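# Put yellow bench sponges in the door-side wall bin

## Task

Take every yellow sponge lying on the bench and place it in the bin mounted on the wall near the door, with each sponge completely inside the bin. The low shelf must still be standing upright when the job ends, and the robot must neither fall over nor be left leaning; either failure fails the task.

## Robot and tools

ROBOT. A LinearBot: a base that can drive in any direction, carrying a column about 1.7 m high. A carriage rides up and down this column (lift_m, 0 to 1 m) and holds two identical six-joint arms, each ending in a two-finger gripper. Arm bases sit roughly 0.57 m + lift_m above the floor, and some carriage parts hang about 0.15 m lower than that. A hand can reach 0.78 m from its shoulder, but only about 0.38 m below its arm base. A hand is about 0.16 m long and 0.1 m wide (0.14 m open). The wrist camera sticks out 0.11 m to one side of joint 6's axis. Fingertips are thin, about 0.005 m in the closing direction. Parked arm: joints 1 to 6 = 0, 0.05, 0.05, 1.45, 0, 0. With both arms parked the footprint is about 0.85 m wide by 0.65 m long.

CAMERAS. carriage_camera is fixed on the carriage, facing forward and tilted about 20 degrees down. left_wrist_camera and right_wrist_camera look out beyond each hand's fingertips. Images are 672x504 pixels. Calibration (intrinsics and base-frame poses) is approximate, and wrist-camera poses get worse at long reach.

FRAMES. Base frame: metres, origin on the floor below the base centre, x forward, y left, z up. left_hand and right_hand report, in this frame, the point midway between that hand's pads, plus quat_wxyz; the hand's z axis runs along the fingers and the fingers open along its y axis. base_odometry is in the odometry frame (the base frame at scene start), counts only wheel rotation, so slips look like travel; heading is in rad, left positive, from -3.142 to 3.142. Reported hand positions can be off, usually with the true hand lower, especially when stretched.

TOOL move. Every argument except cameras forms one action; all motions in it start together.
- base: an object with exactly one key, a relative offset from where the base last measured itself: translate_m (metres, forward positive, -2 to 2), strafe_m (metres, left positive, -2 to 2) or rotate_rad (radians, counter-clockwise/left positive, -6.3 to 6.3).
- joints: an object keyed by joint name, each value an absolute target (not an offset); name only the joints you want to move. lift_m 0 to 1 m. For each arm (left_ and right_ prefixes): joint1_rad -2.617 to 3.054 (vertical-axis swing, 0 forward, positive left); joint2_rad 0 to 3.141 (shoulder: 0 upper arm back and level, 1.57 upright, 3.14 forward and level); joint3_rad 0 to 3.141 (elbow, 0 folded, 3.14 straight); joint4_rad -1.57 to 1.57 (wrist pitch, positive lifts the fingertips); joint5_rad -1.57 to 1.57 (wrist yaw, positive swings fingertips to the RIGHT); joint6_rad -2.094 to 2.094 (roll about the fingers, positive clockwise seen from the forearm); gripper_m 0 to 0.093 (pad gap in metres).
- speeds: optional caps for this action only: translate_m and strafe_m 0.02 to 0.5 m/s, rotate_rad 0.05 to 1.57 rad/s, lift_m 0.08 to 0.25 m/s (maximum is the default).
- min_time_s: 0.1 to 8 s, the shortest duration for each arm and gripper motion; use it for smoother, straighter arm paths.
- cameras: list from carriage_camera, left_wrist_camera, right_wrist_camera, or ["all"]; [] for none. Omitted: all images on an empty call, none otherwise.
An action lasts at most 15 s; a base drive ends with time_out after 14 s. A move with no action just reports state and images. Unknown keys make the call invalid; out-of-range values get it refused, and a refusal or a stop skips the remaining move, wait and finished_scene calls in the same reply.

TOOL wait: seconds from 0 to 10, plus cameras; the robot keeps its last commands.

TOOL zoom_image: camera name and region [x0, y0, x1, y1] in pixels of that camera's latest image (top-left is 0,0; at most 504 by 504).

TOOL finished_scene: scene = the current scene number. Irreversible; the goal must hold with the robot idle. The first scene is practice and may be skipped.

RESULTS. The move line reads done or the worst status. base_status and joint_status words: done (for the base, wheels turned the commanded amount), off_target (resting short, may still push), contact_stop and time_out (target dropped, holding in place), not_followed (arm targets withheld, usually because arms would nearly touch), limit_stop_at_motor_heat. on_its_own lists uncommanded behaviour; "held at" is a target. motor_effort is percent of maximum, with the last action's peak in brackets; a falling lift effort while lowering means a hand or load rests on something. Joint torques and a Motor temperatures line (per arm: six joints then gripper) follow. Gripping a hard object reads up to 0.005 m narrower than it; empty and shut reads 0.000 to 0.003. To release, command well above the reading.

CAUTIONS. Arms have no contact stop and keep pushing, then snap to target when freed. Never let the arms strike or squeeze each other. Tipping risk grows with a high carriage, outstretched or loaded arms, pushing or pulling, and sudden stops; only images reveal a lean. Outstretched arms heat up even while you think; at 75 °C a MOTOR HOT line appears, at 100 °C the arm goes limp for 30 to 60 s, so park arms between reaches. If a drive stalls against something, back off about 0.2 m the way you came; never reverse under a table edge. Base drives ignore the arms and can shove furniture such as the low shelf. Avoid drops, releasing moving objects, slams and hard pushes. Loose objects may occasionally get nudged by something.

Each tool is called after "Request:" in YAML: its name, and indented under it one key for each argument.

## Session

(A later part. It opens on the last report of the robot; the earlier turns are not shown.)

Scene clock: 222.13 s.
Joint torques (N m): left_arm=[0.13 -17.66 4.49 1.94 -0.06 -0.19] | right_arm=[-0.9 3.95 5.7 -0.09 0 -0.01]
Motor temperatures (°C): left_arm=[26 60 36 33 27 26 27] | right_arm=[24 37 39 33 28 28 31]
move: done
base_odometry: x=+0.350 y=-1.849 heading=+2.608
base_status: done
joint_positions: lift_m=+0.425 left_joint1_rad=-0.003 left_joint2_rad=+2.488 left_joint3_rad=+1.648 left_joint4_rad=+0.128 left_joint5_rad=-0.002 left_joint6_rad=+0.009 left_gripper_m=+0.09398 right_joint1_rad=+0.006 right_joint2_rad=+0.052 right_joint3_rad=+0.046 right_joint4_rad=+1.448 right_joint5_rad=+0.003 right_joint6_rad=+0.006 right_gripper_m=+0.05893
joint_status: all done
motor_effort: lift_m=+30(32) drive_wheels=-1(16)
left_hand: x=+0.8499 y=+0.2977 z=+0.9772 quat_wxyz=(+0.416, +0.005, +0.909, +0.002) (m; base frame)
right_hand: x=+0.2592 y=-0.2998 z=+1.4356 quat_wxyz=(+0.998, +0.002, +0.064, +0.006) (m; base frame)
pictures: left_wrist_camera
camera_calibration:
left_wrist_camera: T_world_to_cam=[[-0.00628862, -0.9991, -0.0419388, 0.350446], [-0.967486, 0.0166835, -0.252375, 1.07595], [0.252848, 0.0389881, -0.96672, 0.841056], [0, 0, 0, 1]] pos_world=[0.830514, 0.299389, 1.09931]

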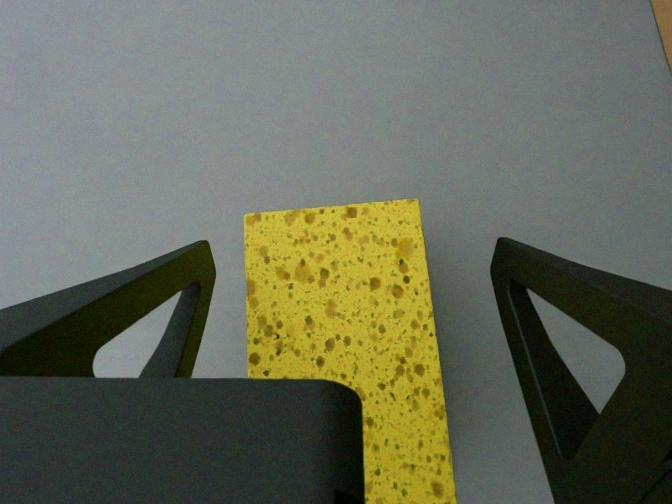

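Request:
move:
  base: {"translate_m":-0.01}
  joints: {"lift_m":0.383}
  speeds: {"lift_m":0.08}
  cameras: ["left_wrist_camera"]

Request:
move:
  joints: {"left_gripper_m":0.05}
  min_time_s: 2
  cameras: ["left_wrist_camera"]

Scene clock: 231.47 s.
Joint torques (N m): left_arm=[0.09 -17.46 4.56 1.89 -0.05 -0.18] | right_arm=[-0.88 4.14 5.65 -0.13 0.01 0]
Motor temperatures (°C): left_arm=[26 64 36 34 27 26 27] | right_arm=[24 37 39 33 28 28 31]
move: done
base_odometry: x=+0.359 y=-1.854 heading=+2.608
base_status: done
joint_positions: lift_m=+0.383 left_joint1_rad=-0.003 left_joint2_rad=+2.485 left_joint3_rad=+1.648 left_joint4_rad=+0.135 left_joint5_rad=-0.002 left_joint6_rad=+0.009 left_gripper_m=+0.09398 right_joint1_rad=+0.006 right_joint2_rad=+0.051 right_joint3_rad=+0.046 right_joint4_rad=+1.450 right_joint5_rad=+0.003 right_joint6_rad=+0.006 right_gripper_m=+0.05893
joint_status: all done
motor_effort: lift_m=+28(29) drive_wheels=+0(11)
left_hand: x=+0.8515 y=+0.2977 z=+0.9383 quat_wxyz=(+0.421, +0.005, +0.907, +0.002) (m; base frame)
right_hand: x=+0.2584 y=-0.2998 z=+1.3939 quat_wxyz=(+0.998, +0.002, +0.063, +0.006) (m; base frame)
pictures: left_wrist_camera
camera_calibration:
left_wrist_camera: T_world_to_cam=[[-0.00561932, -0.999113, -0.0417357, 0.348143], [-0.96485, 0.0163832, -0.262291, 1.07479], [0.262742, 0.0387948, -0.964086, 0.79227], [0, 0, 0, 1]] pos_world=[0.830806, 0.29949, 1.06025]

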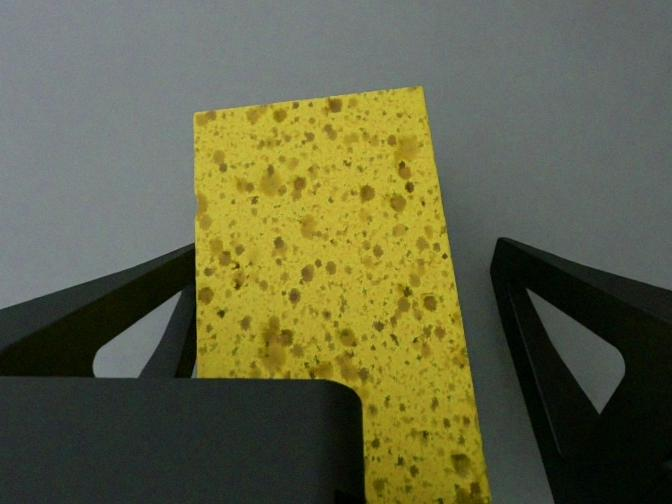

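Scene clock: 233.77 s.
Joint torques (N m): left_arm=[0.12 -17.43 4.55 1.9 -0.06 -0.19] | right_arm=[-0.87 4.04 5.7 -0.14 0.01 -0.01]
Motor temperatures (°C): left_arm=[26 63 36 34 27 26 27] | right_arm=[24 36 39 33 28 28 31]
move: off_target
base_odometry: x=+0.359 y=-1.854 heading=+2.608
base_status: not commanded
joint_positions: lift_m=+0.383 left_joint1_rad=-0.003 left_joint2_rad=+2.485 left_joint3_rad=+1.648 left_joint4_rad=+0.135 left_joint5_rad=-0.002 left_joint6_rad=+0.009 left_gripper_m=+0.05915 right_joint1_rad=+0.006 right_joint2_rad=+0.051 right_joint3_rad=+0.046 right_joint4_rad=+1.450 right_joint5_rad=+0.003 right_joint6_rad=+0.006 right_gripper_m=+0.05893
joint_status: left_gripper_m off_target (ended at +0.05917, target +0.05000)
motor_effort: lift_m=+28(28) drive_wheels=+0(5)
left_hand: x=+0.8515 y=+0.2977 z=+0.9383 quat_wxyz=(+0.421, +0.005, +0.907, +0.002) (m; base frame)
right_hand: x=+0.2584 y=-0.2998 z=+1.3939 quat_wxyz=(+0.998, +0.002, +0.063, +0.006) (m; base frame)
pictures: left_wrist_camera
camera_calibration:
left_wrist_camera: T_world_to_cam=[[-0.00561932, -0.999113, -0.0417357, 0.348143], [-0.96485, 0.0163832, -0.262291, 1.07479], [0.262742, 0.0387948, -0.964086, 0.79227], [0, 0, 0, 1]] pos_world=[0.830806, 0.29949, 1.06025]

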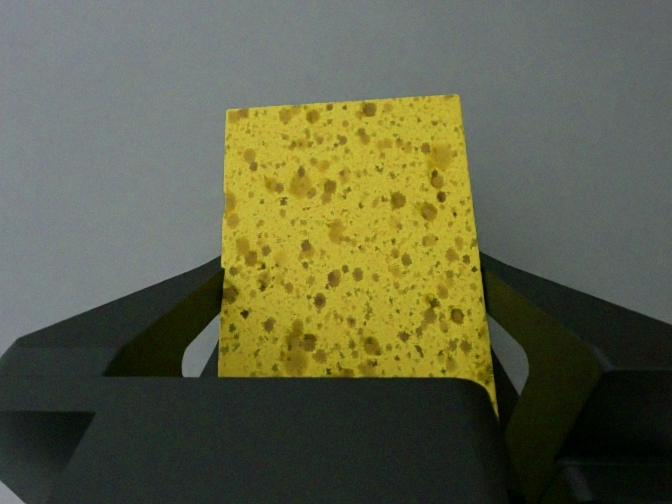

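Request:
move:
  joints: {"lift_m":0.75}
  speeds: {"lift_m":0.15}

Request:
move:
  base: {"translate_m":-0.3}
  speeds: {"translate_m":0.2}
  joints: {"left_joint2_rad":1.5,"left_joint3_rad":0.9,"left_joint4_rad":0.5}
  min_time_s: 3

Request:
move:
  base: {"rotate_rad":-1.571}
  speeds: {"rotate_rad":0.8}
  joints: {"left_joint2_rad":0.05,"left_joint3_rad":0.05,"left_joint4_rad":1.45}
  min_time_s: 3
  cameras: ["carriage_camera","left_wrist_camera"]

Scene clock: 254.43 s.
Joint torques (N m): left_arm=[0.14 -17.48 4.56 1.92 -0.06 -0.18] | right_arm=[-0.85 4.1 5.75 -0.14 0.01 -0.01]
Motor temperatures (°C): left_arm=[26 61 35 34 27 26 29] | right_arm=[24 36 39 33 28 28 31]
move: done
base_odometry: x=+0.359 y=-1.854 heading=+2.608
base_status: not commanded
joint_positions: lift_m=+0.750 left_joint1_rad=-0.003 left_joint2_rad=+2.486 left_joint3_rad=+1.648 left_joint4_rad=+0.132 left_joint5_rad=-0.002 left_joint6_rad=+0.009 left_gripper_m=+0.05915 right_joint1_rad=+0.006 right_joint2_rad=+0.051 right_joint3_rad=+0.046 right_joint4_rad=+1.450 right_joint5_rad=+0.003 right_joint6_rad=+0.006 right_gripper_m=+0.05893
joint_status: all done
motor_effort: lift_m=+32(41) drive_wheels=+0(5)
left_hand: x=+0.8508 y=+0.2977 z=+1.3039 quat_wxyz=(+0.419, +0.005, +0.908, +0.002) (m; base frame)
right_hand: x=+0.2585 y=-0.2998 z=+1.7603 quat_wxyz=(+0.998, +0.002, +0.063, +0.006) (m; base frame)
camera_calibration:
carriage_camera: T_world_to_cam=[[-0.0303786, -0.999131, 0.0285239, -0.0408327], [-0.377467, -0.0149565, -0.925902, 1.67119], [0.925525, -0.0388945, -0.376685, 0.527501], [0, 0, 0, 1]] pos_world=[0.141365, 0.00471482, 1.74723]
left_wrist_camera: T_world_to_cam=[[-0.00580974, -0.999113, -0.0417069, 0.363522], [-0.966037, 0.0163825, -0.257884, 1.16531], [0.258339, 0.0387921, -0.965275, 1.1502], [0, 0, 0, 1]] pos_world=[0.830709, 0.29949, 1.42593]
right_wrist_camera: T_world_to_cam=[[-0.0584507, -0.998183, -0.0146393, -0.272151], [0.731034, -0.0328117, -0.681551, 1.00642], [0.679833, -0.050539, 0.731624, -1.35183], [0, 0, 0, 1]] pos_world=[0.167382, -0.306954, 1.67097]

Scene clock: 257.73 s.
Joint torques (N m): left_arm=[0.13 -10.99 4.64 2.42 -0.05 -0.19] | right_arm=[-0.85 4.08 5.75 -0.13 0.01 -0.01]
Motor temperatures (°C): left_arm=[26 61 35 34 27 26 29] | right_arm=[24 36 39 33 28 28 31]
move: done
base_odometry: x=+0.617 y=-2.006 heading=+2.608
base_status: done
joint_positions: lift_m=+0.750 left_joint1_rad=-0.003 left_joint2_rad=+1.527 left_joint3_rad=+0.913 left_joint4_rad=+0.482 left_joint5_rad=-0.002 left_joint6_rad=+0.009 left_gripper_m=+0.05914 right_joint1_rad=+0.006 right_joint2_rad=+0.051 right_joint3_rad=+0.046 right_joint4_rad=+1.450 right_joint5_rad=+0.003 right_joint6_rad=+0.006 right_gripper_m=+0.05893
joint_status: all done
motor_effort: lift_m=+32(32) drive_wheels=+1(15)
left_hand: x=+0.7131 y=+0.2981 z=+1.5836 quat_wxyz=(+0.659, +0.004, +0.752, +0.003) (m; base frame)
right_hand: x=+0.2586 y=-0.2998 z=+1.7603 quat_wxyz=(+0.998, +0.002, +0.063, +0.006) (m; base frame)
camera_calibration:
carriage_camera: T_world_to_cam=[[-0.0303786, -0.999131, 0.0285239, -0.0408327], [-0.377467, -0.0149565, -0.925902, 1.67119], [0.925525, -0.0388945, -0.376685, 0.527501], [0, 0, 0, 1]] pos_world=[0.141365, 0.00471482, 1.74723]
left_wrist_camera: T_world_to_cam=[[0.0172064, -0.999193, -0.0362867, 0.349797], [-0.671035, 0.0153645, -0.741266, 1.65972], [0.741226, 0.0371042, -0.670229, 0.644679], [0, 0, 0, 1]] pos_world=[0.629857, 0.300094, 1.67507]
right_wrist_camera: T_world_to_cam=[[-0.0584601, -0.998183, -0.0146186, -0.272184], [0.730841, -0.0328183, -0.681758, 1.00679], [0.68004, -0.0505395, 0.731431, -1.35154], [0, 0, 0, 1]] pos_world=[0.167381, -0.306954, 1.67097]

Scene clock: 261.03 s.
Joint torques (N m): left_arm=[-0.13 4.07 3.33 -0.04 -0.06 -0.18] | right_arm=[-0.85 4.07 5.72 -0.13 0.01 -0.01]
Motor temperatures (°C): left_arm=[26 60 35 34 27 26 29] | right_arm=[24 35 39 33 28 28 31]
move: done
base_odometry: x=+0.617 y=-2.006 heading=+1.038
base_status: done
joint_positions: lift_m=+0.750 left_joint1_rad=-0.001 left_joint2_rad=+0.056 left_joint3_rad=+0.061 left_joint4_rad=+1.438 left_joint5_rad=-0.002 left_joint6_rad=+0.009 left_gripper_m=+0.05913 right_joint1_rad=+0.006 right_joint2_rad=+0.051 right_joint3_rad=+0.046 right_joint4_rad=+1.450 right_joint5_rad=+0.003 right_joint6_rad=+0.006 right_gripper_m=+0.05893
joint_status: all done
motor_effort: lift_m=+32(32) drive_wheels=+7(16)
left_hand: x=+0.2583 y=+0.2997 z=+1.7643 quat_wxyz=(+0.998, -0.001, +0.064, +0.004) (m; base frame)
right_hand: x=+0.2586 y=-0.2998 z=+1.7603 quat_wxyz=(+0.998, +0.002, +0.063, +0.006) (m; base frame)
pictures: carriage_camera, left_wrist_camera
camera_calibration:
carriage_camera: T_world_to_cam=[[-0.0303786, -0.999131, 0.0285239, -0.0408327], [-0.377467, -0.0149565, -0.925902, 1.67119], [0.925525, -0.0388945, -0.376685, 0.527501], [0, 0, 0, 1]] pos_world=[0.141365, 0.00471482, 1.74723]
left_wrist_camera: T_world_to_cam=[[0.0353743, -0.999165, 0.0204378, 0.260994], [0.744108, 0.0126818, -0.667938, 0.99445], [0.667122, 0.0388358, 0.743936, -1.37356], [0, 0, 0, 1]] pos_world=[0.167119, 0.301508, 1.68074]

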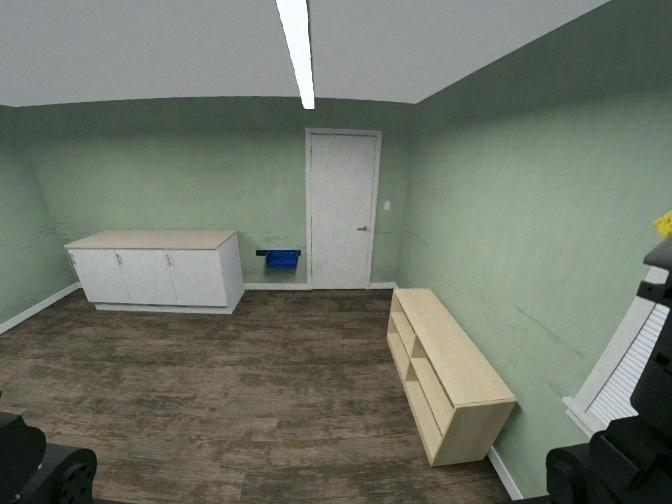

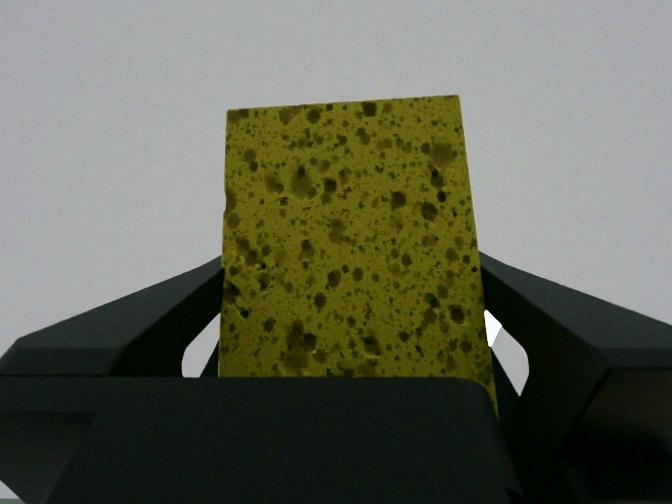

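Request:
move:
  base: {"strafe_m":0.28}
  speeds: {"strafe_m":0.25}
  joints: {"lift_m":0.5}

Request:
move:
  base: {"translate_m":1.75}
  speeds: {"translate_m":0.35}
  cameras: ["carriage_camera"]

Scene clock: 278.17 s.
Joint torques (N m): left_arm=[-0.1 4.49 3.7 -0.11 -0.08 -0.19] | right_arm=[-0.88 4.11 5.74 -0.14 0.01 -0.01]
Motor temperatures (°C): left_arm=[26 52 35 31 27 26 29] | right_arm=[24 35 40 32 28 28 31]
move: done
base_odometry: x=+0.376 y=-1.863 heading=+1.037
base_status: done
joint_positions: lift_m=+0.500 left_joint1_rad=+0.000 left_joint2_rad=+0.052 left_joint3_rad=+0.056 left_joint4_rad=+1.443 left_joint5_rad=-0.002 left_joint6_rad=+0.009 left_gripper_m=+0.05913 right_joint1_rad=+0.006 right_joint2_rad=+0.051 right_joint3_rad=+0.045 right_joint4_rad=+1.450 right_joint5_rad=+0.003 right_joint6_rad=+0.006 right_gripper_m=+0.05893
joint_status: all done
motor_effort: lift_m=+30(32) drive_wheels=-3(19)
left_hand: x=+0.2574 y=+0.2997 z=+1.5132 quat_wxyz=(+0.998, -0.001, +0.062, +0.004) (m; base frame)
right_hand: x=+0.2586 y=-0.2998 z=+1.5104 quat_wxyz=(+0.998, +0.002, +0.063, +0.006) (m; base frame)
camera_calibration:
carriage_camera: T_world_to_cam=[[-0.0303786, -0.999131, 0.0285239, -0.0337045], [-0.377467, -0.0149565, -0.925902, 1.43981], [0.925525, -0.0388945, -0.376685, 0.433367], [0, 0, 0, 1]] pos_world=[0.141365, 0.00471482, 1.49733]
left_wrist_camera: T_world_to_cam=[[0.0357179, -0.99915, 0.0205918, 0.265872], [0.746643, 0.012984, -0.665098, 0.82234], [0.664265, 0.0391306, 0.746472, -1.18928], [0, 0, 0, 1]] pos_world=[0.166504, 0.301506, 1.42922]
right_wrist_camera: T_world_to_cam=[[-0.0584601, -0.998183, -0.0146186, -0.275837], [0.730841, -0.0328183, -0.681758, 0.836423], [0.68004, -0.0505395, 0.731431, -1.16875], [0, 0, 0, 1]] pos_world=[0.167381, -0.306954, 1.42107]

Scene clock: 284.87 s.
Joint torques (N m): left_arm=[-0.18 4.49 3.67 -0.13 -0.08 -0.21] | right_arm=[-0.85 4.19 5.81 -0.15 0.01 0]
move: done
base_odometry: x=+1.266 y=-0.356 heading=+1.037
base_status: done
joint_positions: lift_m=+0.500 left_joint1_rad=+0.000 left_joint2_rad=+0.052 left_joint3_rad=+0.056 left_joint4_rad=+1.446 left_joint5_rad=-0.002 left_joint6_rad=+0.009 left_gripper_m=+0.05913 right_joint1_rad=+0.006 right_joint2_rad=+0.051 right_joint3_rad=+0.045 right_joint4_rad=+1.451 right_joint5_rad=+0.003 right_joint6_rad=+0.006 right_gripper_m=+0.05893
joint_status: not commanded
motor_effort: lift_m=+30(30) drive_wheels=-2(17)
left_hand: x=+0.2566 y=+0.2997 z=+1.5133 quat_wxyz=(+0.998, -0.001, +0.060, +0.004) (m; base frame)
right_hand: x=+0.2584 y=-0.2998 z=+1.5104 quat_wxyz=(+0.998, +0.002, +0.063, +0.006) (m; base frame)
pictures: carriage_camera
camera_calibration:
carriage_camera: T_world_to_cam=[[-0.0303786, -0.999131, 0.0285239, -0.0337045], [-0.377467, -0.0149565, -0.925902, 1.43981], [0.925525, -0.0388945, -0.376685, 0.433367], [0, 0, 0, 1]] pos_world=[0.141365, 0.00471482, 1.49733]

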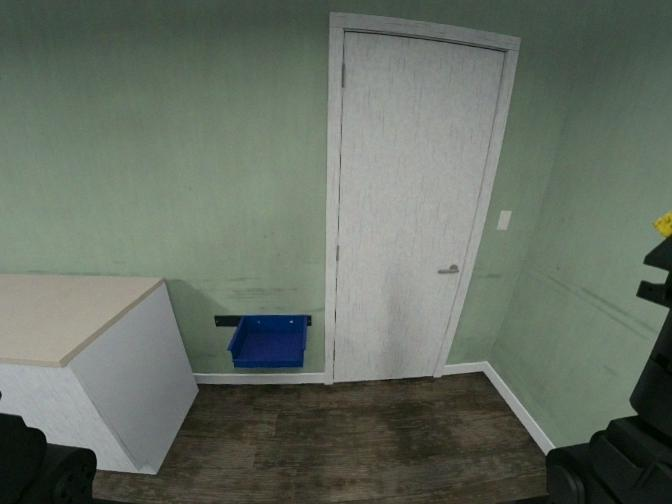

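Request:
move:
  base: {"translate_m":0.3}
  speeds: {"translate_m":0.2}
  joints: {"left_joint1_rad":0.03,"left_joint2_rad":1.5,"left_joint3_rad":0.9,"left_joint4_rad":0.5}
  min_time_s: 3

Request:
move:
  base: {"translate_m":0.09}
  speeds: {"translate_m":0.15}
  joints: {"lift_m":0.3,"left_joint1_rad":0.03,"left_joint2_rad":2.476,"left_joint3_rad":1.076,"left_joint4_rad":0.7}
  min_time_s: 3
  cameras: ["carriage_camera","left_wrist_camera"]

Scene clock: 304.17 s.
Joint torques (N m): left_arm=[0.36 -7.15 8.24 2.18 -0.06 -0.18] | right_arm=[-0.84 4.11 5.76 -0.15 0.01 -0.01]
Motor temperatures (°C): left_arm=[26 46 35 30 27 26 30] | right_arm=[24 35 39 32 28 28 31]
move: done
base_odometry: x=+1.418 y=-0.098 heading=+1.038
base_status: done
joint_positions: lift_m=+0.500 left_joint1_rad=+0.023 left_joint2_rad=+1.493 left_joint3_rad=+0.866 left_joint4_rad=+0.504 left_joint5_rad=-0.002 left_joint6_rad=+0.009 left_gripper_m=+0.05913 right_joint1_rad=+0.006 right_joint2_rad=+0.051 right_joint3_rad=+0.045 right_joint4_rad=+1.451 right_joint5_rad=+0.003 right_joint6_rad=+0.006 right_gripper_m=+0.05893
joint_status: all done
motor_effort: lift_m=+30(30) drive_wheels=-1(17)
left_hand: x=+0.7030 y=+0.3107 z=+1.3321 quat_wxyz=(+0.662, -0.006, +0.749, +0.011) (m; base frame)
right_hand: x=+0.2583 y=-0.2998 z=+1.5104 quat_wxyz=(+0.998, +0.002, +0.062, +0.006) (m; base frame)
camera_calibration:
carriage_camera: T_world_to_cam=[[-0.0303786, -0.999131, 0.0285239, -0.0337045], [-0.377467, -0.0149565, -0.925902, 1.43981], [0.925525, -0.0388945, -0.376685, 0.433367], [0, 0, 0, 1]] pos_world=[0.141365, 0.00471482, 1.49733]
left_wrist_camera: T_world_to_cam=[[0.0434644, -0.998406, -0.0359977, 0.334308], [-0.665024, -0.00202439, -0.746819, 1.4749], [0.745556, 0.0563994, -0.664053, 0.465893], [0, 0, 0, 1]] pos_world=[0.618967, 0.310485, 1.4229]
right_wrist_camera: T_world_to_cam=[[-0.0584413, -0.998183, -0.014684, -0.275759], [0.731612, -0.0328172, -0.680931, 0.835261], [0.679212, -0.0505374, 0.7322, -1.16957], [0, 0, 0, 1]] pos_world=[0.167184, -0.306954, 1.42107]

Scene clock: 307.47 s.
Joint torques (N m): left_arm=[0.38 -12.34 4.6 2.07 -0.07 -0.18] | right_arm=[-0.85 4.21 5.78 -0.14 0.01 -0.01]
move: done
base_odometry: x=+1.464 y=-0.020 heading=+1.038
base_status: done
joint_positions: lift_m=+0.300 left_joint1_rad=+0.023 left_joint2_rad=+2.466 left_joint3_rad=+1.055 left_joint4_rad=+0.684 left_joint5_rad=-0.002 left_joint6_rad=+0.009 left_gripper_m=+0.05913 right_joint1_rad=+0.006 right_joint2_rad=+0.050 right_joint3_rad=+0.045 right_joint4_rad=+1.450 right_joint5_rad=+0.003 right_joint6_rad=+0.006 right_gripper_m=+0.05892
joint_status: all done
motor_effort: lift_m=+30(33) drive_wheels=-1(17)
left_hand: x=+0.7336 y=+0.3114 z=+0.7636 quat_wxyz=(+0.409, -0.007, +0.912, +0.007) (m; base frame)
right_hand: x=+0.2583 y=-0.2998 z=+1.3104 quat_wxyz=(+0.998, +0.002, +0.063, +0.006) (m; base frame)
pictures: carriage_camera, left_wrist_camera
camera_calibration:
carriage_camera: T_world_to_cam=[[-0.0303786, -0.999131, 0.0285239, -0.0279997], [-0.377467, -0.0149565, -0.925902, 1.25463], [0.925525, -0.0388945, -0.376685, 0.35803], [0, 0, 0, 1]] pos_world=[0.141365, 0.00471482, 1.29733]
left_wrist_camera: T_world_to_cam=[[0.0192945, -0.998957, -0.041385, 0.335238], [-0.971508, -0.00895269, -0.236836, 0.908302], [0.236218, 0.0447755, -0.970668, 0.676892], [0, 0, 0, 1]] pos_world=[0.71606, 0.312712, 0.88603]

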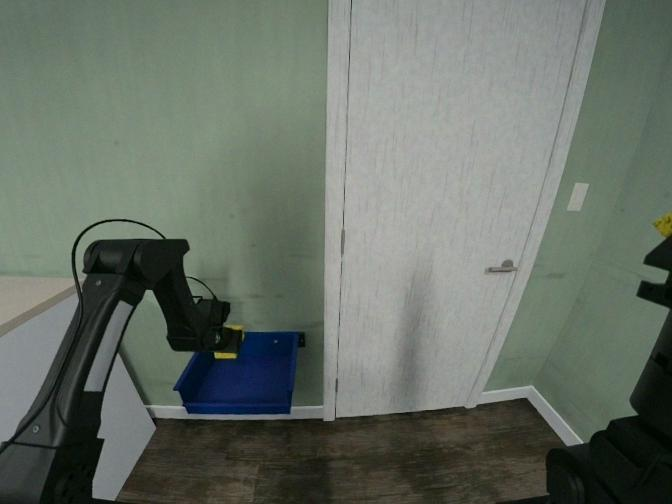

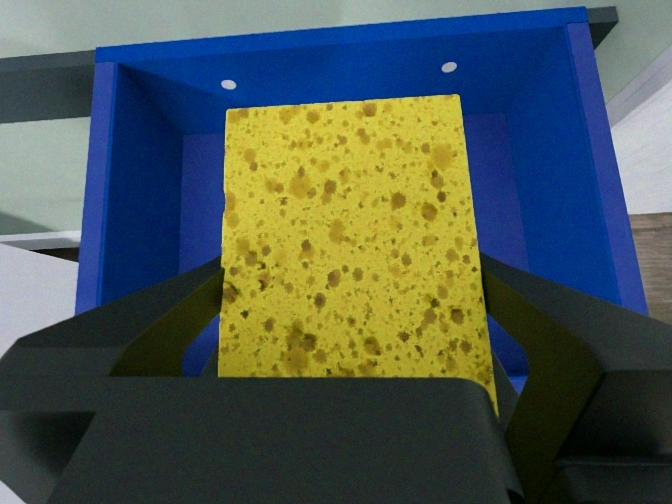

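Request:
move:
  base: {"strafe_m":0.055}

Request:
move:
  base: {"translate_m":0.06}
  joints: {"lift_m":0.12}
  speeds: {"translate_m":0.1,"lift_m":0.12}
  cameras: ["carriage_camera","left_wrist_camera"]

Scene clock: 315.57 s.
Joint torques (N m): left_arm=[-0.21 -12.29 4.59 2.05 -0.06 -0.2] | right_arm=[-0.83 4.18 5.75 -0.14 0.01 0]
move: done
base_odometry: x=+1.417 y=+0.008 heading=+1.038
base_status: done
joint_positions: lift_m=+0.300 left_joint1_rad=+0.030 left_joint2_rad=+2.466 left_joint3_rad=+1.055 left_joint4_rad=+0.686 left_joint5_rad=-0.002 left_joint6_rad=+0.009 left_gripper_m=+0.05913 right_joint1_rad=+0.005 right_joint2_rad=+0.050 right_joint3_rad=+0.045 right_joint4_rad=+1.450 right_joint5_rad=+0.003 right_joint6_rad=+0.006 right_gripper_m=+0.05892
joint_status: not commanded
motor_effort: lift_m=+30(30) drive_wheels=+1(15)
left_hand: x=+0.7338 y=+0.3149 z=+0.7639 quat_wxyz=(+0.410, -0.010, +0.912, +0.009) (m; base frame)
right_hand: x=+0.2583 y=-0.2998 z=+1.3104 quat_wxyz=(+0.998, +0.002, +0.063, +0.006) (m; base frame)
camera_calibration:
carriage_camera: T_world_to_cam=[[-0.0303786, -0.999131, 0.0285239, -0.0279997], [-0.377467, -0.0149565, -0.925902, 1.25463], [0.925525, -0.0388945, -0.376685, 0.35803], [0, 0, 0, 1]] pos_world=[0.141365, 0.00471482, 1.29733]
left_wrist_camera: T_world_to_cam=[[0.0265175, -0.998781, -0.0416293, 0.33367], [-0.970968, -0.0158308, -0.238683, 0.911812], [0.237733, 0.04675, -0.970205, 0.674924], [0, 0, 0, 1]] pos_world=[0.716041, 0.316145, 0.886339]
right_wrist_camera: T_world_to_cam=[[-0.0588698, -0.998158, -0.0146778, -0.278623], [0.7313, -0.0331133, -0.681251, 0.699431], [0.67951, -0.050839, 0.731902, -1.02291], [0, 0, 0, 1]] pos_world=[0.16718, -0.306953, 1.22107]

Scene clock: 317.47 s.
Joint torques (N m): left_arm=[-0.09 -13.42 4.38 1.97 -0.05 -0.19] | right_arm=[-0.84 4.19 5.78 -0.14 0.01 -0.01]
move: done
base_odometry: x=+1.447 y=+0.060 heading=+1.038
base_status: done
joint_positions: lift_m=+0.120 left_joint1_rad=+0.030 left_joint2_rad=+2.477 left_joint3_rad=+1.058 left_joint4_rad=+0.691 left_joint5_rad=-0.002 left_joint6_rad=+0.009 left_gripper_m=+0.05913 right_joint1_rad=+0.005 right_joint2_rad=+0.050 right_joint3_rad=+0.045 right_joint4_rad=+1.450 right_joint5_rad=+0.003 right_joint6_rad=+0.006 right_gripper_m=+0.05892
joint_status: all done
motor_effort: lift_m=+30(31) drive_wheels=-1(12)
left_hand: x=+0.7333 y=+0.3149 z=+0.5805 quat_wxyz=(+0.409, -0.010, +0.912, +0.009) (m; base frame)
right_hand: x=+0.2582 y=-0.2998 z=+1.1304 quat_wxyz=(+0.998, +0.002, +0.062, +0.006) (m; base frame)
pictures: carriage_camera, left_wrist_camera
camera_calibration:
carriage_camera: T_world_to_cam=[[-0.0303786, -0.999131, 0.0285239, -0.0228654], [-0.377467, -0.0149565, -0.925902, 1.08797], [0.925525, -0.0388945, -0.376685, 0.290227], [0, 0, 0, 1]] pos_world=[0.141365, 0.00471482, 1.11733]
left_wrist_camera: T_world_to_cam=[[0.0264961, -0.998784, -0.0415704, 0.326015], [-0.971503, -0.0159293, -0.236492, 0.866715], [0.235542, 0.0466519, -0.970744, 0.499004], [0, 0, 0, 1]] pos_world=[0.715842, 0.316146, 0.702929]

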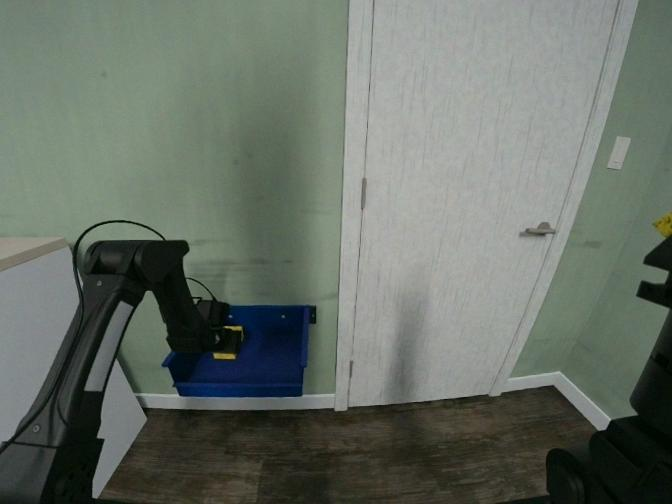

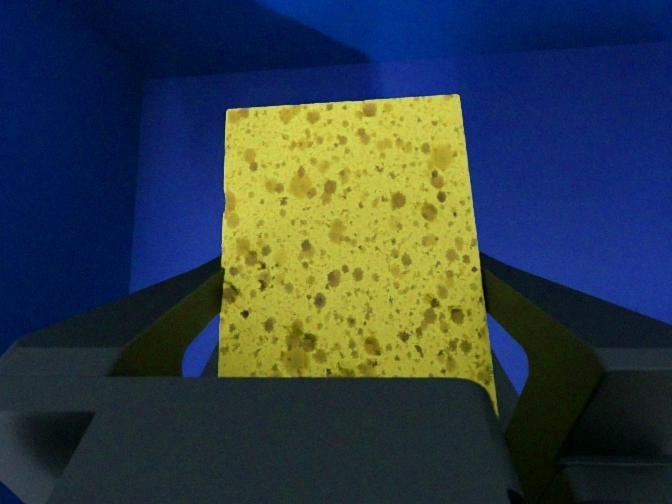

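Request:
move:
  joints: {"lift_m":0.045}
  speeds: {"lift_m":0.08}

Request:
move:
  joints: {"lift_m":0.032}
  speeds: {"lift_m":0.08}

Scene clock: 324.70 s.
Joint torques (N m): left_arm=[-0.13 -13.57 4.15 1.96 -0.05 -0.18] | right_arm=[-0.83 4.15 5.82 -0.14 0.01 0]
Motor temperatures (°C): left_arm=[26 51 35 34 27 26 30] | right_arm=[24 35 39 32 28 28 32]
move: done
base_odometry: x=+1.447 y=+0.060 heading=+1.038
base_status: not commanded
joint_positions: lift_m=+0.045 left_joint1_rad=+0.030 left_joint2_rad=+2.478 left_joint3_rad=+1.060 left_joint4_rad=+0.692 left_joint5_rad=-0.002 left_joint6_rad=+0.009 left_gripper_m=+0.05913 right_joint1_rad=+0.005 right_joint2_rad=+0.050 right_joint3_rad=+0.045 right_joint4_rad=+1.450 right_joint5_rad=+0.003 right_joint6_rad=+0.006 right_gripper_m=+0.05892
joint_status: all done
motor_effort: lift_m=+30(33) drive_wheels=-1(6)
left_hand: x=+0.7341 y=+0.3149 z=+0.5058 quat_wxyz=(+0.410, -0.010, +0.912, +0.009) (m; base frame)
right_hand: x=+0.2582 y=-0.2998 z=+1.0554 quat_wxyz=(+0.998, +0.002, +0.062, +0.006) (m; base frame)
camera_calibration:
carriage_camera: T_world_to_cam=[[-0.0303786, -0.999131, 0.0285239, -0.0207261], [-0.377467, -0.0149565, -0.925902, 1.01853], [0.925525, -0.0388945, -0.376685, 0.261976], [0, 0, 0, 1]] pos_world=[0.141365, 0.00471482, 1.04233]
left_wrist_camera: T_world_to_cam=[[0.0265175, -0.998781, -0.0416293, 0.322918], [-0.970968, -0.0158308, -0.238683, 0.850499], [0.237733, 0.04675, -0.970205, 0.424443], [0, 0, 0, 1]] pos_world=[0.716341, 0.316145, 0.628239]
right_wrist_camera: T_world_to_cam=[[-0.0588638, -0.998158, -0.0147014, -0.282345], [0.731589, -0.0331143, -0.680941, 0.525294], [0.6792, -0.0508382, 0.732191, -0.836425], [0, 0, 0, 1]] pos_world=[0.167181, -0.306953, 0.965966]

Scene clock: 325.23 s.
Joint torques (N m): left_arm=[-0.09 -13.7 3.74 1.68 -0.05 -0.19] | right_arm=[-0.85 4.21 5.79 -0.14 0.01 0]
move: done
base_odometry: x=+1.447 y=+0.060 heading=+1.038
base_status: not commanded
joint_positions: lift_m=+0.032 left_joint1_rad=+0.030 left_joint2_rad=+2.478 left_joint3_rad=+1.066 left_joint4_rad=+0.723 left_joint5_rad=-0.002 left_joint6_rad=+0.009 left_gripper_m=+0.05913 right_joint1_rad=+0.005 right_joint2_rad=+0.050 right_joint3_rad=+0.045 right_joint4_rad=+1.450 right_joint5_rad=+0.003 right_joint6_rad=+0.006 right_gripper_m=+0.05892
joint_status: all done
motor_effort: lift_m=+28(30) drive_wheels=+6(6)
left_hand: x=+0.7416 y=+0.3152 z=+0.5005 quat_wxyz=(+0.427, -0.010, +0.904, +0.009) (m; base frame)
right_hand: x=+0.2582 y=-0.2998 z=+1.0426 quat_wxyz=(+0.998, +0.002, +0.062, +0.006) (m; base frame)
camera_calibration:
carriage_camera: T_world_to_cam=[[-0.0303786, -0.999131, 0.0285239, -0.020361], [-0.377467, -0.0149565, -0.925902, 1.00667], [0.925525, -0.0388945, -0.376685, 0.257154], [0, 0, 0, 1]] pos_world=[0.141365, 0.00471482, 1.02953]
left_wrist_camera: T_world_to_cam=[[0.0281353, -0.998733, -0.0417337, 0.321573], [-0.961479, -0.0156181, -0.274434, 0.867301], [0.273435, 0.0478474, -0.9607, 0.385944], [0, 0, 0, 1]] pos_world=[0.719314, 0.316245, 0.622213]
right_wrist_camera: T_world_to_cam=[[-0.0588638, -0.998158, -0.0147014, -0.282534], [0.731589, -0.0331143, -0.680941, 0.516578], [0.6792, -0.0508382, 0.732191, -0.827053], [0, 0, 0, 1]] pos_world=[0.167181, -0.306953, 0.953166]

Contact; release.

Request:
move:
  joints: {"lift_m":0.041}

Request:
move:
  joints: {"left_gripper_m":0.093}
  min_time_s: 2

Request:
move:
  joints: {"lift_m":0.4}
  speeds: {"lift_m":0.15}
  cameras: ["carriage_camera","left_wrist_camera"]

Scene clock: 331.00 s.
Joint torques (N m): left_arm=[-0.12 -13.63 3.7 1.86 -0.06 -0.18] | right_arm=[-0.83 4.14 5.81 -0.14 0.01 -0.01]
move: done
base_odometry: x=+1.447 y=+0.060 heading=+1.038
base_status: not commanded
joint_positions: lift_m=+0.041 left_joint1_rad=+0.030 left_joint2_rad=+2.479 left_joint3_rad=+1.066 left_joint4_rad=+0.704 left_joint5_rad=-0.002 left_joint6_rad=+0.009 left_gripper_m=+0.05913 right_joint1_rad=+0.005 right_joint2_rad=+0.050 right_joint3_rad=+0.045 right_joint4_rad=+1.450 right_joint5_rad=+0.003 right_joint6_rad=+0.006 right_gripper_m=+0.05892
joint_status: all done
motor_effort: lift_m=+32(39) drive_wheels=-1(7)
left_hand: x=+0.7384 y=+0.3151 z=+0.5052 quat_wxyz=(+0.418, -0.010, +0.908, +0.009) (m; base frame)
right_hand: x=+0.2582 y=-0.2998 z=+1.0512 quat_wxyz=(+0.998, +0.002, +0.062, +0.006) (m; base frame)
camera_calibration:
carriage_camera: T_world_to_cam=[[-0.0303786, -0.999131, 0.0285239, -0.0206063], [-0.377467, -0.0149565, -0.925902, 1.01464], [0.925525, -0.0388945, -0.376685, 0.260394], [0, 0, 0, 1]] pos_world=[0.141365, 0.00471482, 1.03813]
left_wrist_camera: T_world_to_cam=[[0.0272538, -0.998759, -0.0416806, 0.322313], [-0.966741, -0.0157269, -0.255275, 0.859717], [0.254303, 0.0472515, -0.96597, 0.408213], [0, 0, 0, 1]] pos_world=[0.718529, 0.316145, 0.62722]
right_wrist_camera: T_world_to_cam=[[-0.0588638, -0.998158, -0.0147014, -0.282407], [0.731589, -0.0331143, -0.680941, 0.522434], [0.6792, -0.0508382, 0.732191, -0.83335], [0, 0, 0, 1]] pos_world=[0.167181, -0.306953, 0.961766]

Scene clock: 333.30 s.
Joint torques (N m): left_arm=[-0.14 -13.68 3.71 1.86 -0.04 -0.2] | right_arm=[-0.83 4.19 5.79 -0.14 0.01 -0.01]
move: done
base_odometry: x=+1.447 y=+0.060 heading=+1.038
base_status: not commanded
joint_positions: lift_m=+0.041 left_joint1_rad=+0.030 left_joint2_rad=+2.479 left_joint3_rad=+1.066 left_joint4_rad=+0.703 left_joint5_rad=-0.002 left_joint6_rad=+0.009 left_gripper_m=+0.09293 right_joint1_rad=+0.005 right_joint2_rad=+0.050 right_joint3_rad=+0.045 right_joint4_rad=+1.450 right_joint5_rad=+0.003 right_joint6_rad=+0.006 right_gripper_m=+0.05892
joint_status: all done
motor_effort: lift_m=+32(32) drive_wheels=+6(6)
left_hand: x=+0.7383 y=+0.3151 z=+0.5051 quat_wxyz=(+0.418, -0.010, +0.909, +0.009) (m; base frame)
right_hand: x=+0.2582 y=-0.2998 z=+1.0512 quat_wxyz=(+0.998, +0.002, +0.062, +0.006) (m; base frame)
camera_calibration:
carriage_camera: T_world_to_cam=[[-0.0303786, -0.999131, 0.0285239, -0.0206063], [-0.377467, -0.0149565, -0.925902, 1.01464], [0.925525, -0.0388945, -0.376685, 0.260394], [0, 0, 0, 1]] pos_world=[0.141365, 0.00471482, 1.03813]
left_wrist_camera: T_world_to_cam=[[0.02724, -0.998759, -0.0416881, 0.322328], [-0.966821, -0.0157266, -0.25497, 0.859583], [0.253998, 0.0472503, -0.96605, 0.408482], [0, 0, 0, 1]] pos_world=[0.718529, 0.316145, 0.627219]
right_wrist_camera: T_world_to_cam=[[-0.0588638, -0.998158, -0.0147014, -0.282407], [0.731589, -0.0331143, -0.680941, 0.522434], [0.6792, -0.0508382, 0.732191, -0.83335], [0, 0, 0, 1]] pos_world=[0.167181, -0.306953, 0.961766]

Scene clock: 336.13 s.
Joint torques (N m): left_arm=[-0.06 -13.81 3.73 1.88 -0.05 -0.18] | right_arm=[-0.84 4.21 5.85 -0.13 0.01 -0.01]
move: done
base_odometry: x=+1.447 y=+0.060 heading=+1.038
base_status: not commanded
joint_positions: lift_m=+0.400 left_joint1_rad=+0.030 left_joint2_rad=+2.480 left_joint3_rad=+1.066 left_joint4_rad=+0.700 left_joint5_rad=-0.002 left_joint6_rad=+0.009 left_gripper_m=+0.09293 right_joint1_rad=+0.005 right_joint2_rad=+0.050 right_joint3_rad=+0.045 right_joint4_rad=+1.450 right_joint5_rad=+0.003 right_joint6_rad=+0.006 right_gripper_m=+0.05892
joint_status: all done
motor_effort: lift_m=+33(39) drive_wheels=+6(6)
left_hand: x=+0.7374 y=+0.3150 z=+0.8627 quat_wxyz=(+0.415, -0.010, +0.910, +0.009) (m; base frame)
right_hand: x=+0.2582 y=-0.2998 z=+1.4102 quat_wxyz=(+0.998, +0.002, +0.062, +0.006) (m; base frame)
pictures: carriage_camera, left_wrist_camera
camera_calibration:
carriage_camera: T_world_to_cam=[[-0.0303786, -0.999131, 0.0285239, -0.0308464], [-0.377467, -0.0149565, -0.925902, 1.34704], [0.925525, -0.0388945, -0.376685, 0.395624], [0, 0, 0, 1]] pos_world=[0.141365, 0.00471482, 1.39713]
left_wrist_camera: T_world_to_cam=[[0.027102, -0.998762, -0.0417024, 0.337361], [-0.96807, -0.0158231, -0.250179, 0.946702], [0.24921, 0.0471513, -0.967301, 0.758793], [0, 0, 0, 1]] pos_world=[0.718233, 0.316145, 0.984895]

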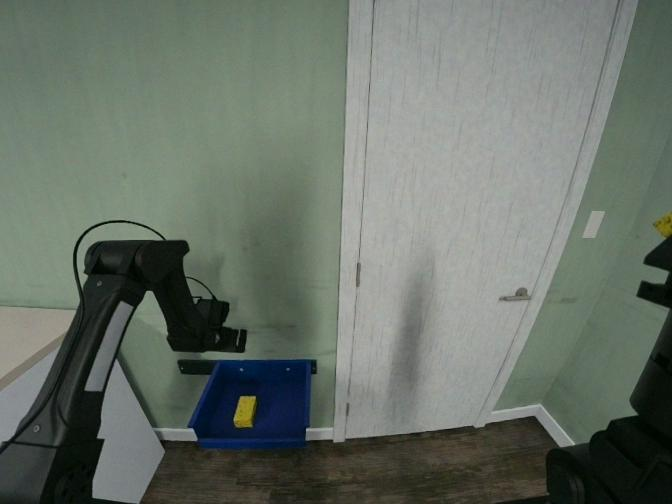

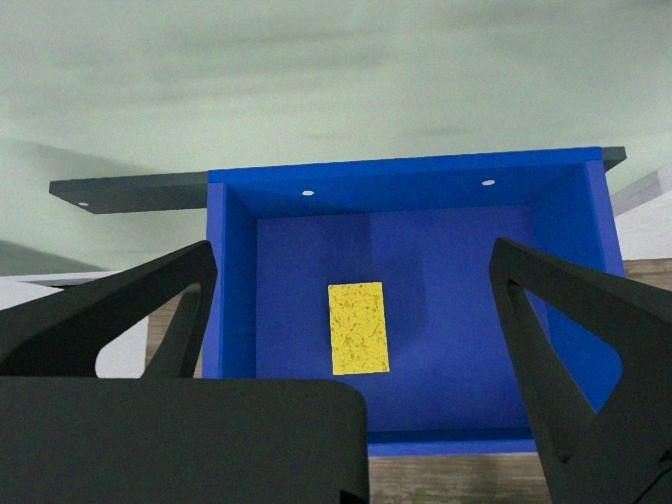

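Request:
move:
  joints: {"lift_m":0.5,"left_joint1_rad":0,"left_joint2_rad":1.5,"left_joint3_rad":0.9,"left_joint4_rad":0.5}
  min_time_s: 2.5

Request:
move:
  base: {"strafe_m":0.245}
  speeds: {"strafe_m":0.15}
  joints: {"left_joint2_rad":0.05,"left_joint3_rad":0.05,"left_joint4_rad":1.45,"right_joint1_rad":0,"right_joint2_rad":1.3,"right_joint3_rad":0.9,"right_joint4_rad":0.7}
  min_time_s: 3
  cameras: ["carriage_camera"]

Request:
move:
  base: {"translate_m":0.06}
  joints: {"right_joint1_rad":0.56,"right_joint2_rad":2.476,"right_joint3_rad":1.076,"right_joint4_rad":0.7}
  min_time_s: 3
  cameras: ["carriage_camera","right_wrist_camera"]

Scene clock: 361.87 s.
Joint torques (N m): left_arm=[-0.81 -10.81 4.62 2.14 -0.05 -0.18] | right_arm=[-0.83 4.16 5.79 -0.14 0.01 -0.01]
Motor temperatures (°C): left_arm=[26 56 35 34 27 26 29] | right_arm=[24 34 39 31 28 28 32]
move: done
base_odometry: x=+1.447 y=+0.060 heading=+1.038
base_status: not commanded
joint_positions: lift_m=+0.500 left_joint1_rad=+0.009 left_joint2_rad=+1.525 left_joint3_rad=+0.913 left_joint4_rad=+0.507 left_joint5_rad=-0.002 left_joint6_rad=+0.009 left_gripper_m=+0.09293 right_joint1_rad=+0.005 right_joint2_rad=+0.050 right_joint3_rad=+0.045 right_joint4_rad=+1.450 right_joint5_rad=+0.003 right_joint6_rad=+0.006 right_gripper_m=+0.05892
joint_status: all done
motor_effort: lift_m=+33(41) drive_wheels=+5(6)
left_hand: x=+0.7134 y=+0.3043 z=+1.3406 quat_wxyz=(+0.669, -0.001, +0.743, +0.007) (m; base frame)
right_hand: x=+0.2582 y=-0.2998 z=+1.5102 quat_wxyz=(+0.998, +0.002, +0.062, +0.006) (m; base frame)
camera_calibration:
carriage_camera: T_world_to_cam=[[-0.0303786, -0.999131, 0.0285239, -0.0336988], [-0.377467, -0.0149565, -0.925902, 1.43963], [0.925525, -0.0388945, -0.376685, 0.433292], [0, 0, 0, 1]] pos_world=[0.141365, 0.00471482, 1.49713]
left_wrist_camera: T_world_to_cam=[[0.030781, -0.998889, -0.035691, 0.336609], [-0.650871, 0.0070684, -0.759156, 1.49191], [0.758564, 0.0465978, -0.64993, 0.438907], [0, 0, 0, 1]] pos_world=[0.62774, 0.305238, 1.42986]
right_wrist_camera: T_world_to_cam=[[-0.0588638, -0.998158, -0.0147014, -0.275659], [0.731589, -0.0331143, -0.680941, 0.834986], [0.6792, -0.0508382, 0.732191, -1.16943], [0, 0, 0, 1]] pos_world=[0.167181, -0.306953, 1.42077]

Scene clock: 365.17 s.
Joint torques (N m): left_arm=[-0.51 4.07 3.25 -0.06 -0.07 -0.2] | right_arm=[-0.83 -5.35 9.72 1.71 0.01 -0.01]
move: done
base_odometry: x=+1.236 y=+0.184 heading=+1.038
base_status: done
joint_positions: lift_m=+0.500 left_joint1_rad=+0.004 left_joint2_rad=+0.057 left_joint3_rad=+0.062 left_joint4_rad=+1.439 left_joint5_rad=-0.002 left_joint6_rad=+0.009 left_gripper_m=+0.09293 right_joint1_rad=+0.005 right_joint2_rad=+1.294 right_joint3_rad=+0.870 right_joint4_rad=+0.704 right_joint5_rad=+0.002 right_joint6_rad=+0.006 right_gripper_m=+0.05892
joint_status: all done
motor_effort: lift_m=+33(33) drive_wheels=+1(16)
left_hand: x=+0.2581 y=+0.3000 z=+1.5143 quat_wxyz=(+0.998, -0.001, +0.063, +0.007) (m; base frame)
right_hand: x=+0.6581 y=-0.2976 z=+1.4702 quat_wxyz=(+0.799, +0.001, +0.601, +0.004) (m; base frame)
pictures: carriage_camera
camera_calibration:
carriage_camera: T_world_to_cam=[[-0.0303786, -0.999131, 0.0285239, -0.0336988], [-0.377467, -0.0149565, -0.925902, 1.43963], [0.925525, -0.0388945, -0.376685, 0.433292], [0, 0, 0, 1]] pos_world=[0.141365, 0.00471482, 1.49713]

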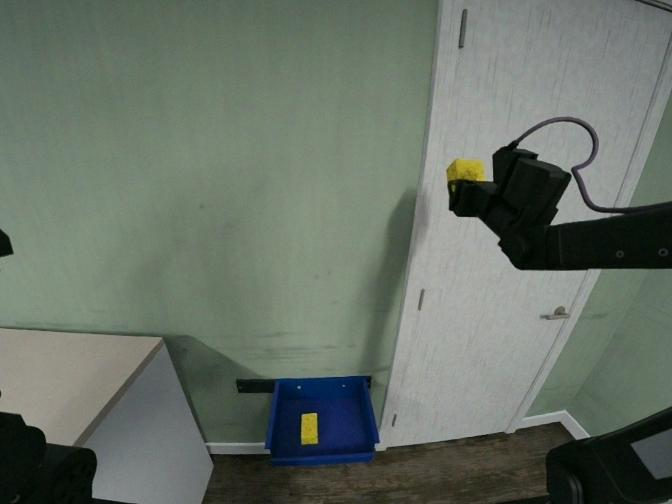

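Scene clock: 368.47 s.
Joint torques (N m): left_arm=[-0.46 4.04 3.26 -0.14 -0.06 -0.18] | right_arm=[0.28 -12.48 5.33 1.68 0.02 -0.01]
move: done
base_odometry: x=+1.266 y=+0.236 heading=+1.039
base_status: done
joint_positions: lift_m=+0.500 left_joint1_rad=+0.004 left_joint2_rad=+0.057 left_joint3_rad=+0.062 left_joint4_rad=+1.445 left_joint5_rad=-0.002 left_joint6_rad=+0.009 left_gripper_m=+0.09293 right_joint1_rad=+0.553 right_joint2_rad=+2.467 right_joint3_rad=+1.059 right_joint4_rad=+0.698 right_joint5_rad=+0.002 right_joint6_rad=+0.006 right_gripper_m=+0.05892
joint_status: all done
motor_effort: lift_m=+33(33) drive_wheels=-1(13)
left_hand: x=+0.2566 y=+0.3000 z=+1.5145 quat_wxyz=(+0.998, -0.001, +0.060, +0.007) (m; base frame)
right_hand: x=+0.6613 y=-0.0310 z=+0.9667 quat_wxyz=(+0.401, -0.245, +0.875, +0.114) (m; base frame)
pictures: carriage_camera, right_wrist_camera
camera_calibration:
carriage_camera: T_world_to_cam=[[-0.0303786, -0.999131, 0.0285239, -0.0336988], [-0.377467, -0.0149565, -0.925902, 1.43963], [0.925525, -0.0388945, -0.376685, 0.433292], [0, 0, 0, 1]] pos_world=[0.141365, 0.00471482, 1.49713]
right_wrist_camera: T_world_to_cam=[[0.544453, -0.836575, 0.0609386, -0.458675], [-0.807007, -0.542247, -0.233896, 0.74844], [0.228715, 0.0781673, -0.97035, 0.91614], [0, 0, 0, 1]] pos_world=[0.644188, -0.0494881, 1.09198]

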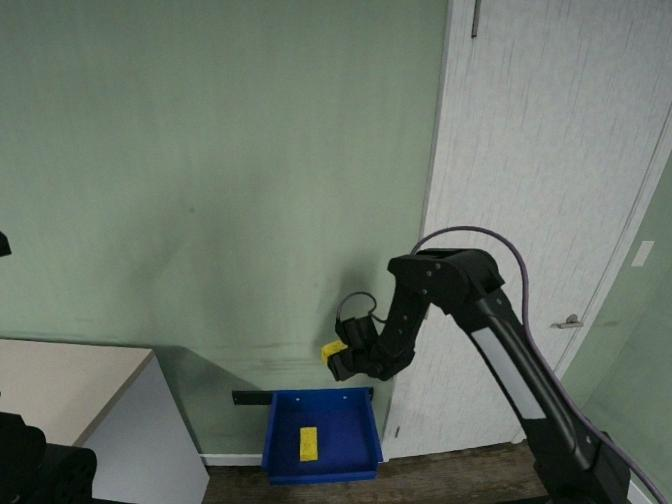

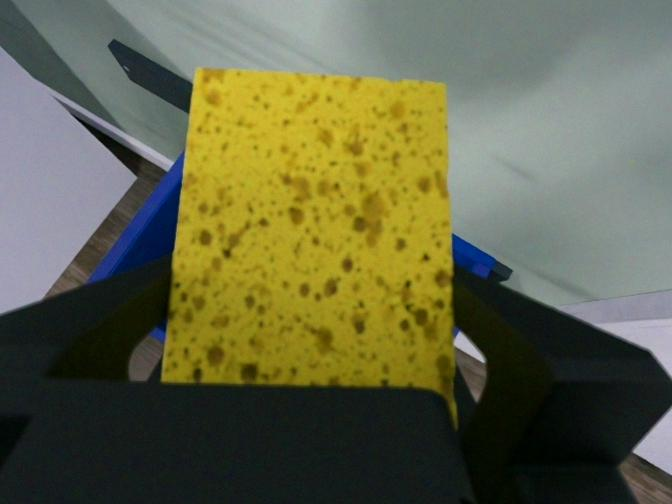

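Request:
move:
  joints: {"lift_m":0.15}
  speeds: {"lift_m":0.15}
  cameras: ["carriage_camera","right_wrist_camera"]

Scene clock: 377.03 s.
Joint torques (N m): left_arm=[-0.54 4.46 3.66 -0.13 -0.06 -0.19] | right_arm=[0.31 -13.65 4.75 1.72 0.02 -0.01]
Motor temperatures (°C): left_arm=[26 51 35 32 27 26 28] | right_arm=[24 38 39 34 28 28 32]
move: done
base_odometry: x=+1.266 y=+0.236 heading=+1.039
base_status: not commanded
joint_positions: lift_m=+0.150 left_joint1_rad=+0.004 left_joint2_rad=+0.053 left_joint3_rad=+0.057 left_joint4_rad=+1.445 left_joint5_rad=-0.002 left_joint6_rad=+0.009 left_gripper_m=+0.09293 right_joint1_rad=+0.553 right_joint2_rad=+2.478 right_joint3_rad=+1.065 right_joint4_rad=+0.693 right_joint5_rad=+0.002 right_joint6_rad=+0.006 right_gripper_m=+0.05892
joint_status: all done
motor_effort: lift_m=+30(31) drive_wheels=-1(6)
left_hand: x=+0.2567 y=+0.3000 z=+1.1634 quat_wxyz=(+0.998, -0.001, +0.060, +0.007) (m; base frame)
right_hand: x=+0.6606 y=-0.0315 z=+0.6123 quat_wxyz=(+0.397, -0.246, +0.877, +0.113) (m; base frame)
pictures: carriage_camera, right_wrist_camera
camera_calibration:
carriage_camera: T_world_to_cam=[[-0.0303786, -0.999131, 0.0285239, -0.0237211], [-0.377467, -0.0149565, -0.925902, 1.11575], [0.925525, -0.0388945, -0.376685, 0.301528], [0, 0, 0, 1]] pos_world=[0.141365, 0.00471482, 1.14733]
right_wrist_camera: T_world_to_cam=[[0.545021, -0.836219, 0.060747, -0.437294], [-0.808986, -0.543533, -0.22386, 0.659793], [0.220214, 0.072865, -0.972726, 0.579323], [0, 0, 0, 1]] pos_world=[0.644523, -0.0492667, 0.737788]

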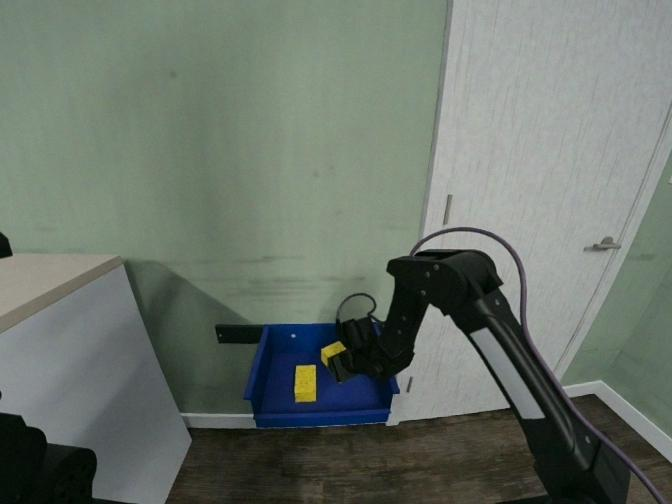

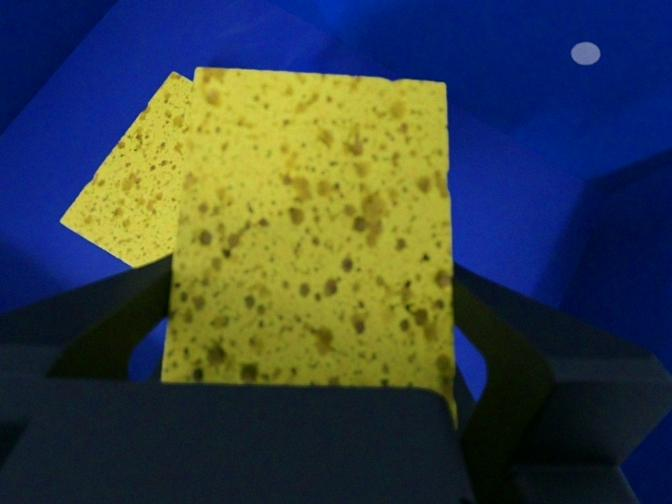

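Request:
move:
  base: {"strafe_m":-0.02}

Request:
move:
  joints: {"lift_m":0.07}
  speeds: {"lift_m":0.08}
  cameras: ["carriage_camera","right_wrist_camera"]

Scene clock: 381.67 s.
Joint torques (N m): left_arm=[-0.53 4.44 3.6 -0.13 -0.07 -0.18] | right_arm=[0.1 -13.61 4.81 1.72 0.01 -0.01]
move: done
base_odometry: x=+1.283 y=+0.226 heading=+1.039
base_status: done
joint_positions: lift_m=+0.150 left_joint1_rad=+0.003 left_joint2_rad=+0.053 left_joint3_rad=+0.057 left_joint4_rad=+1.445 left_joint5_rad=-0.002 left_joint6_rad=+0.008 left_gripper_m=+0.09293 right_joint1_rad=+0.556 right_joint2_rad=+2.478 right_joint3_rad=+1.065 right_joint4_rad=+0.693 right_joint5_rad=+0.003 right_joint6_rad=+0.006 right_gripper_m=+0.05892
joint_status: not commanded
motor_effort: lift_m=+30(30) drive_wheels=+6(13)
left_hand: x=+0.2567 y=+0.2999 z=+1.1634 quat_wxyz=(+0.998, -0.001, +0.060, +0.006) (m; base frame)
right_hand: x=+0.6600 y=-0.0306 z=+0.6123 quat_wxyz=(+0.397, -0.246, +0.877, +0.113) (m; base frame)
camera_calibration:
carriage_camera: T_world_to_cam=[[-0.0303786, -0.999131, 0.0285239, -0.0237211], [-0.377467, -0.0149565, -0.925902, 1.11575], [0.925525, -0.0388945, -0.376685, 0.301528], [0, 0, 0, 1]] pos_world=[0.141365, 0.00471482, 1.14733]
left_wrist_camera: T_world_to_cam=[[0.0391152, -0.999012, 0.0210731, 0.27186], [0.748413, 0.0153169, -0.663056, 0.586662], [0.662079, 0.0417069, 0.748273, -0.930079], [0, 0, 0, 1]] pos_world=[0.166086, 0.301397, 1.07921]
right_wrist_camera: T_world_to_cam=[[0.546465, -0.835242, 0.0612132, -0.437495], [-0.807981, -0.545034, -0.22384, 0.659154], [0.220324, 0.0728617, -0.972702, 0.579279], [0, 0, 0, 1]] pos_world=[0.644031, -0.0483599, 0.737791]

Scene clock: 383.03 s.
Joint torques (N m): left_arm=[-0.46 4.55 3.69 -0.13 -0.07 -0.18] | right_arm=[0.08 -13.68 4.66 1.72 0.02 -0.01]
move: done
base_odometry: x=+1.283 y=+0.226 heading=+1.039
base_status: not commanded
joint_positions: lift_m=+0.070 left_joint1_rad=+0.003 left_joint2_rad=+0.052 left_joint3_rad=+0.057 left_joint4_rad=+1.446 left_joint5_rad=-0.002 left_joint6_rad=+0.008 left_gripper_m=+0.09293 right_joint1_rad=+0.556 right_joint2_rad=+2.479 right_joint3_rad=+1.066 right_joint4_rad=+0.691 right_joint5_rad=+0.003 right_joint6_rad=+0.006 right_gripper_m=+0.05892
joint_status: all done
motor_effort: lift_m=+30(31) drive_wheels=+5(6)
left_hand: x=+0.2566 y=+0.2999 z=+1.0834 quat_wxyz=(+0.998, -0.001, +0.060, +0.006) (m; base frame)
right_hand: x=+0.6601 y=-0.0305 z=+0.5320 quat_wxyz=(+0.396, -0.246, +0.877, +0.113) (m; base frame)
pictures: carriage_camera, right_wrist_camera
camera_calibration:
carriage_camera: T_world_to_cam=[[-0.0303786, -0.999131, 0.0285239, -0.0214392], [-0.377467, -0.0149565, -0.925902, 1.04167], [0.925525, -0.0388945, -0.376685, 0.271393], [0, 0, 0, 1]] pos_world=[0.141365, 0.00471482, 1.06733]
right_wrist_camera: T_world_to_cam=[[0.546481, -0.835232, 0.0612116, -0.432566], [-0.808136, -0.545104, -0.223112, 0.640958], [0.219717, 0.072459, -0.972869, 0.50172], [0, 0, 0, 1]] pos_world=[0.644133, -0.0482584, 0.657591]

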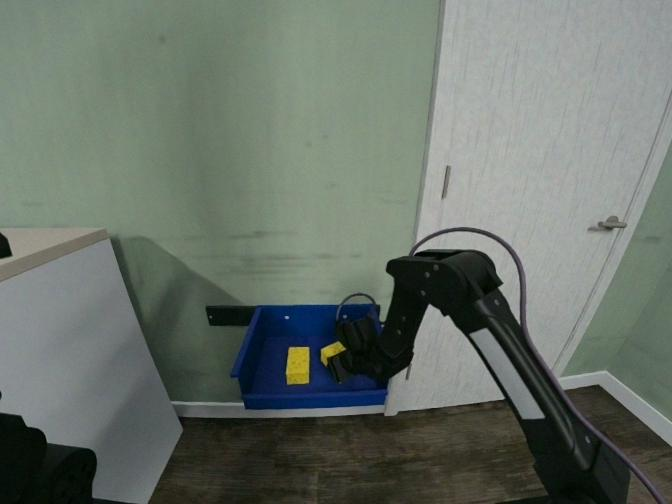

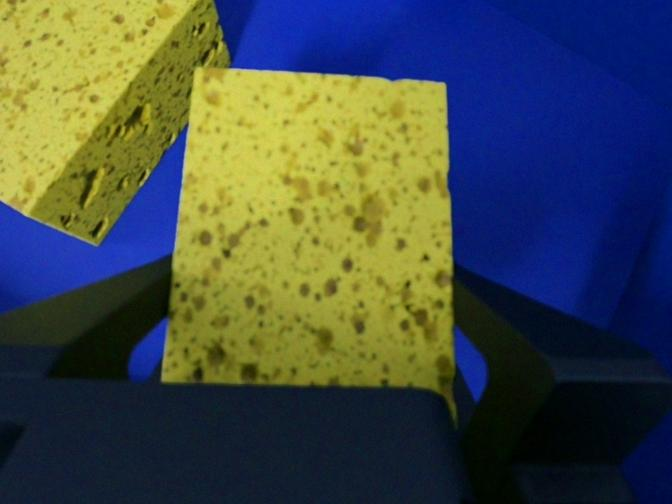

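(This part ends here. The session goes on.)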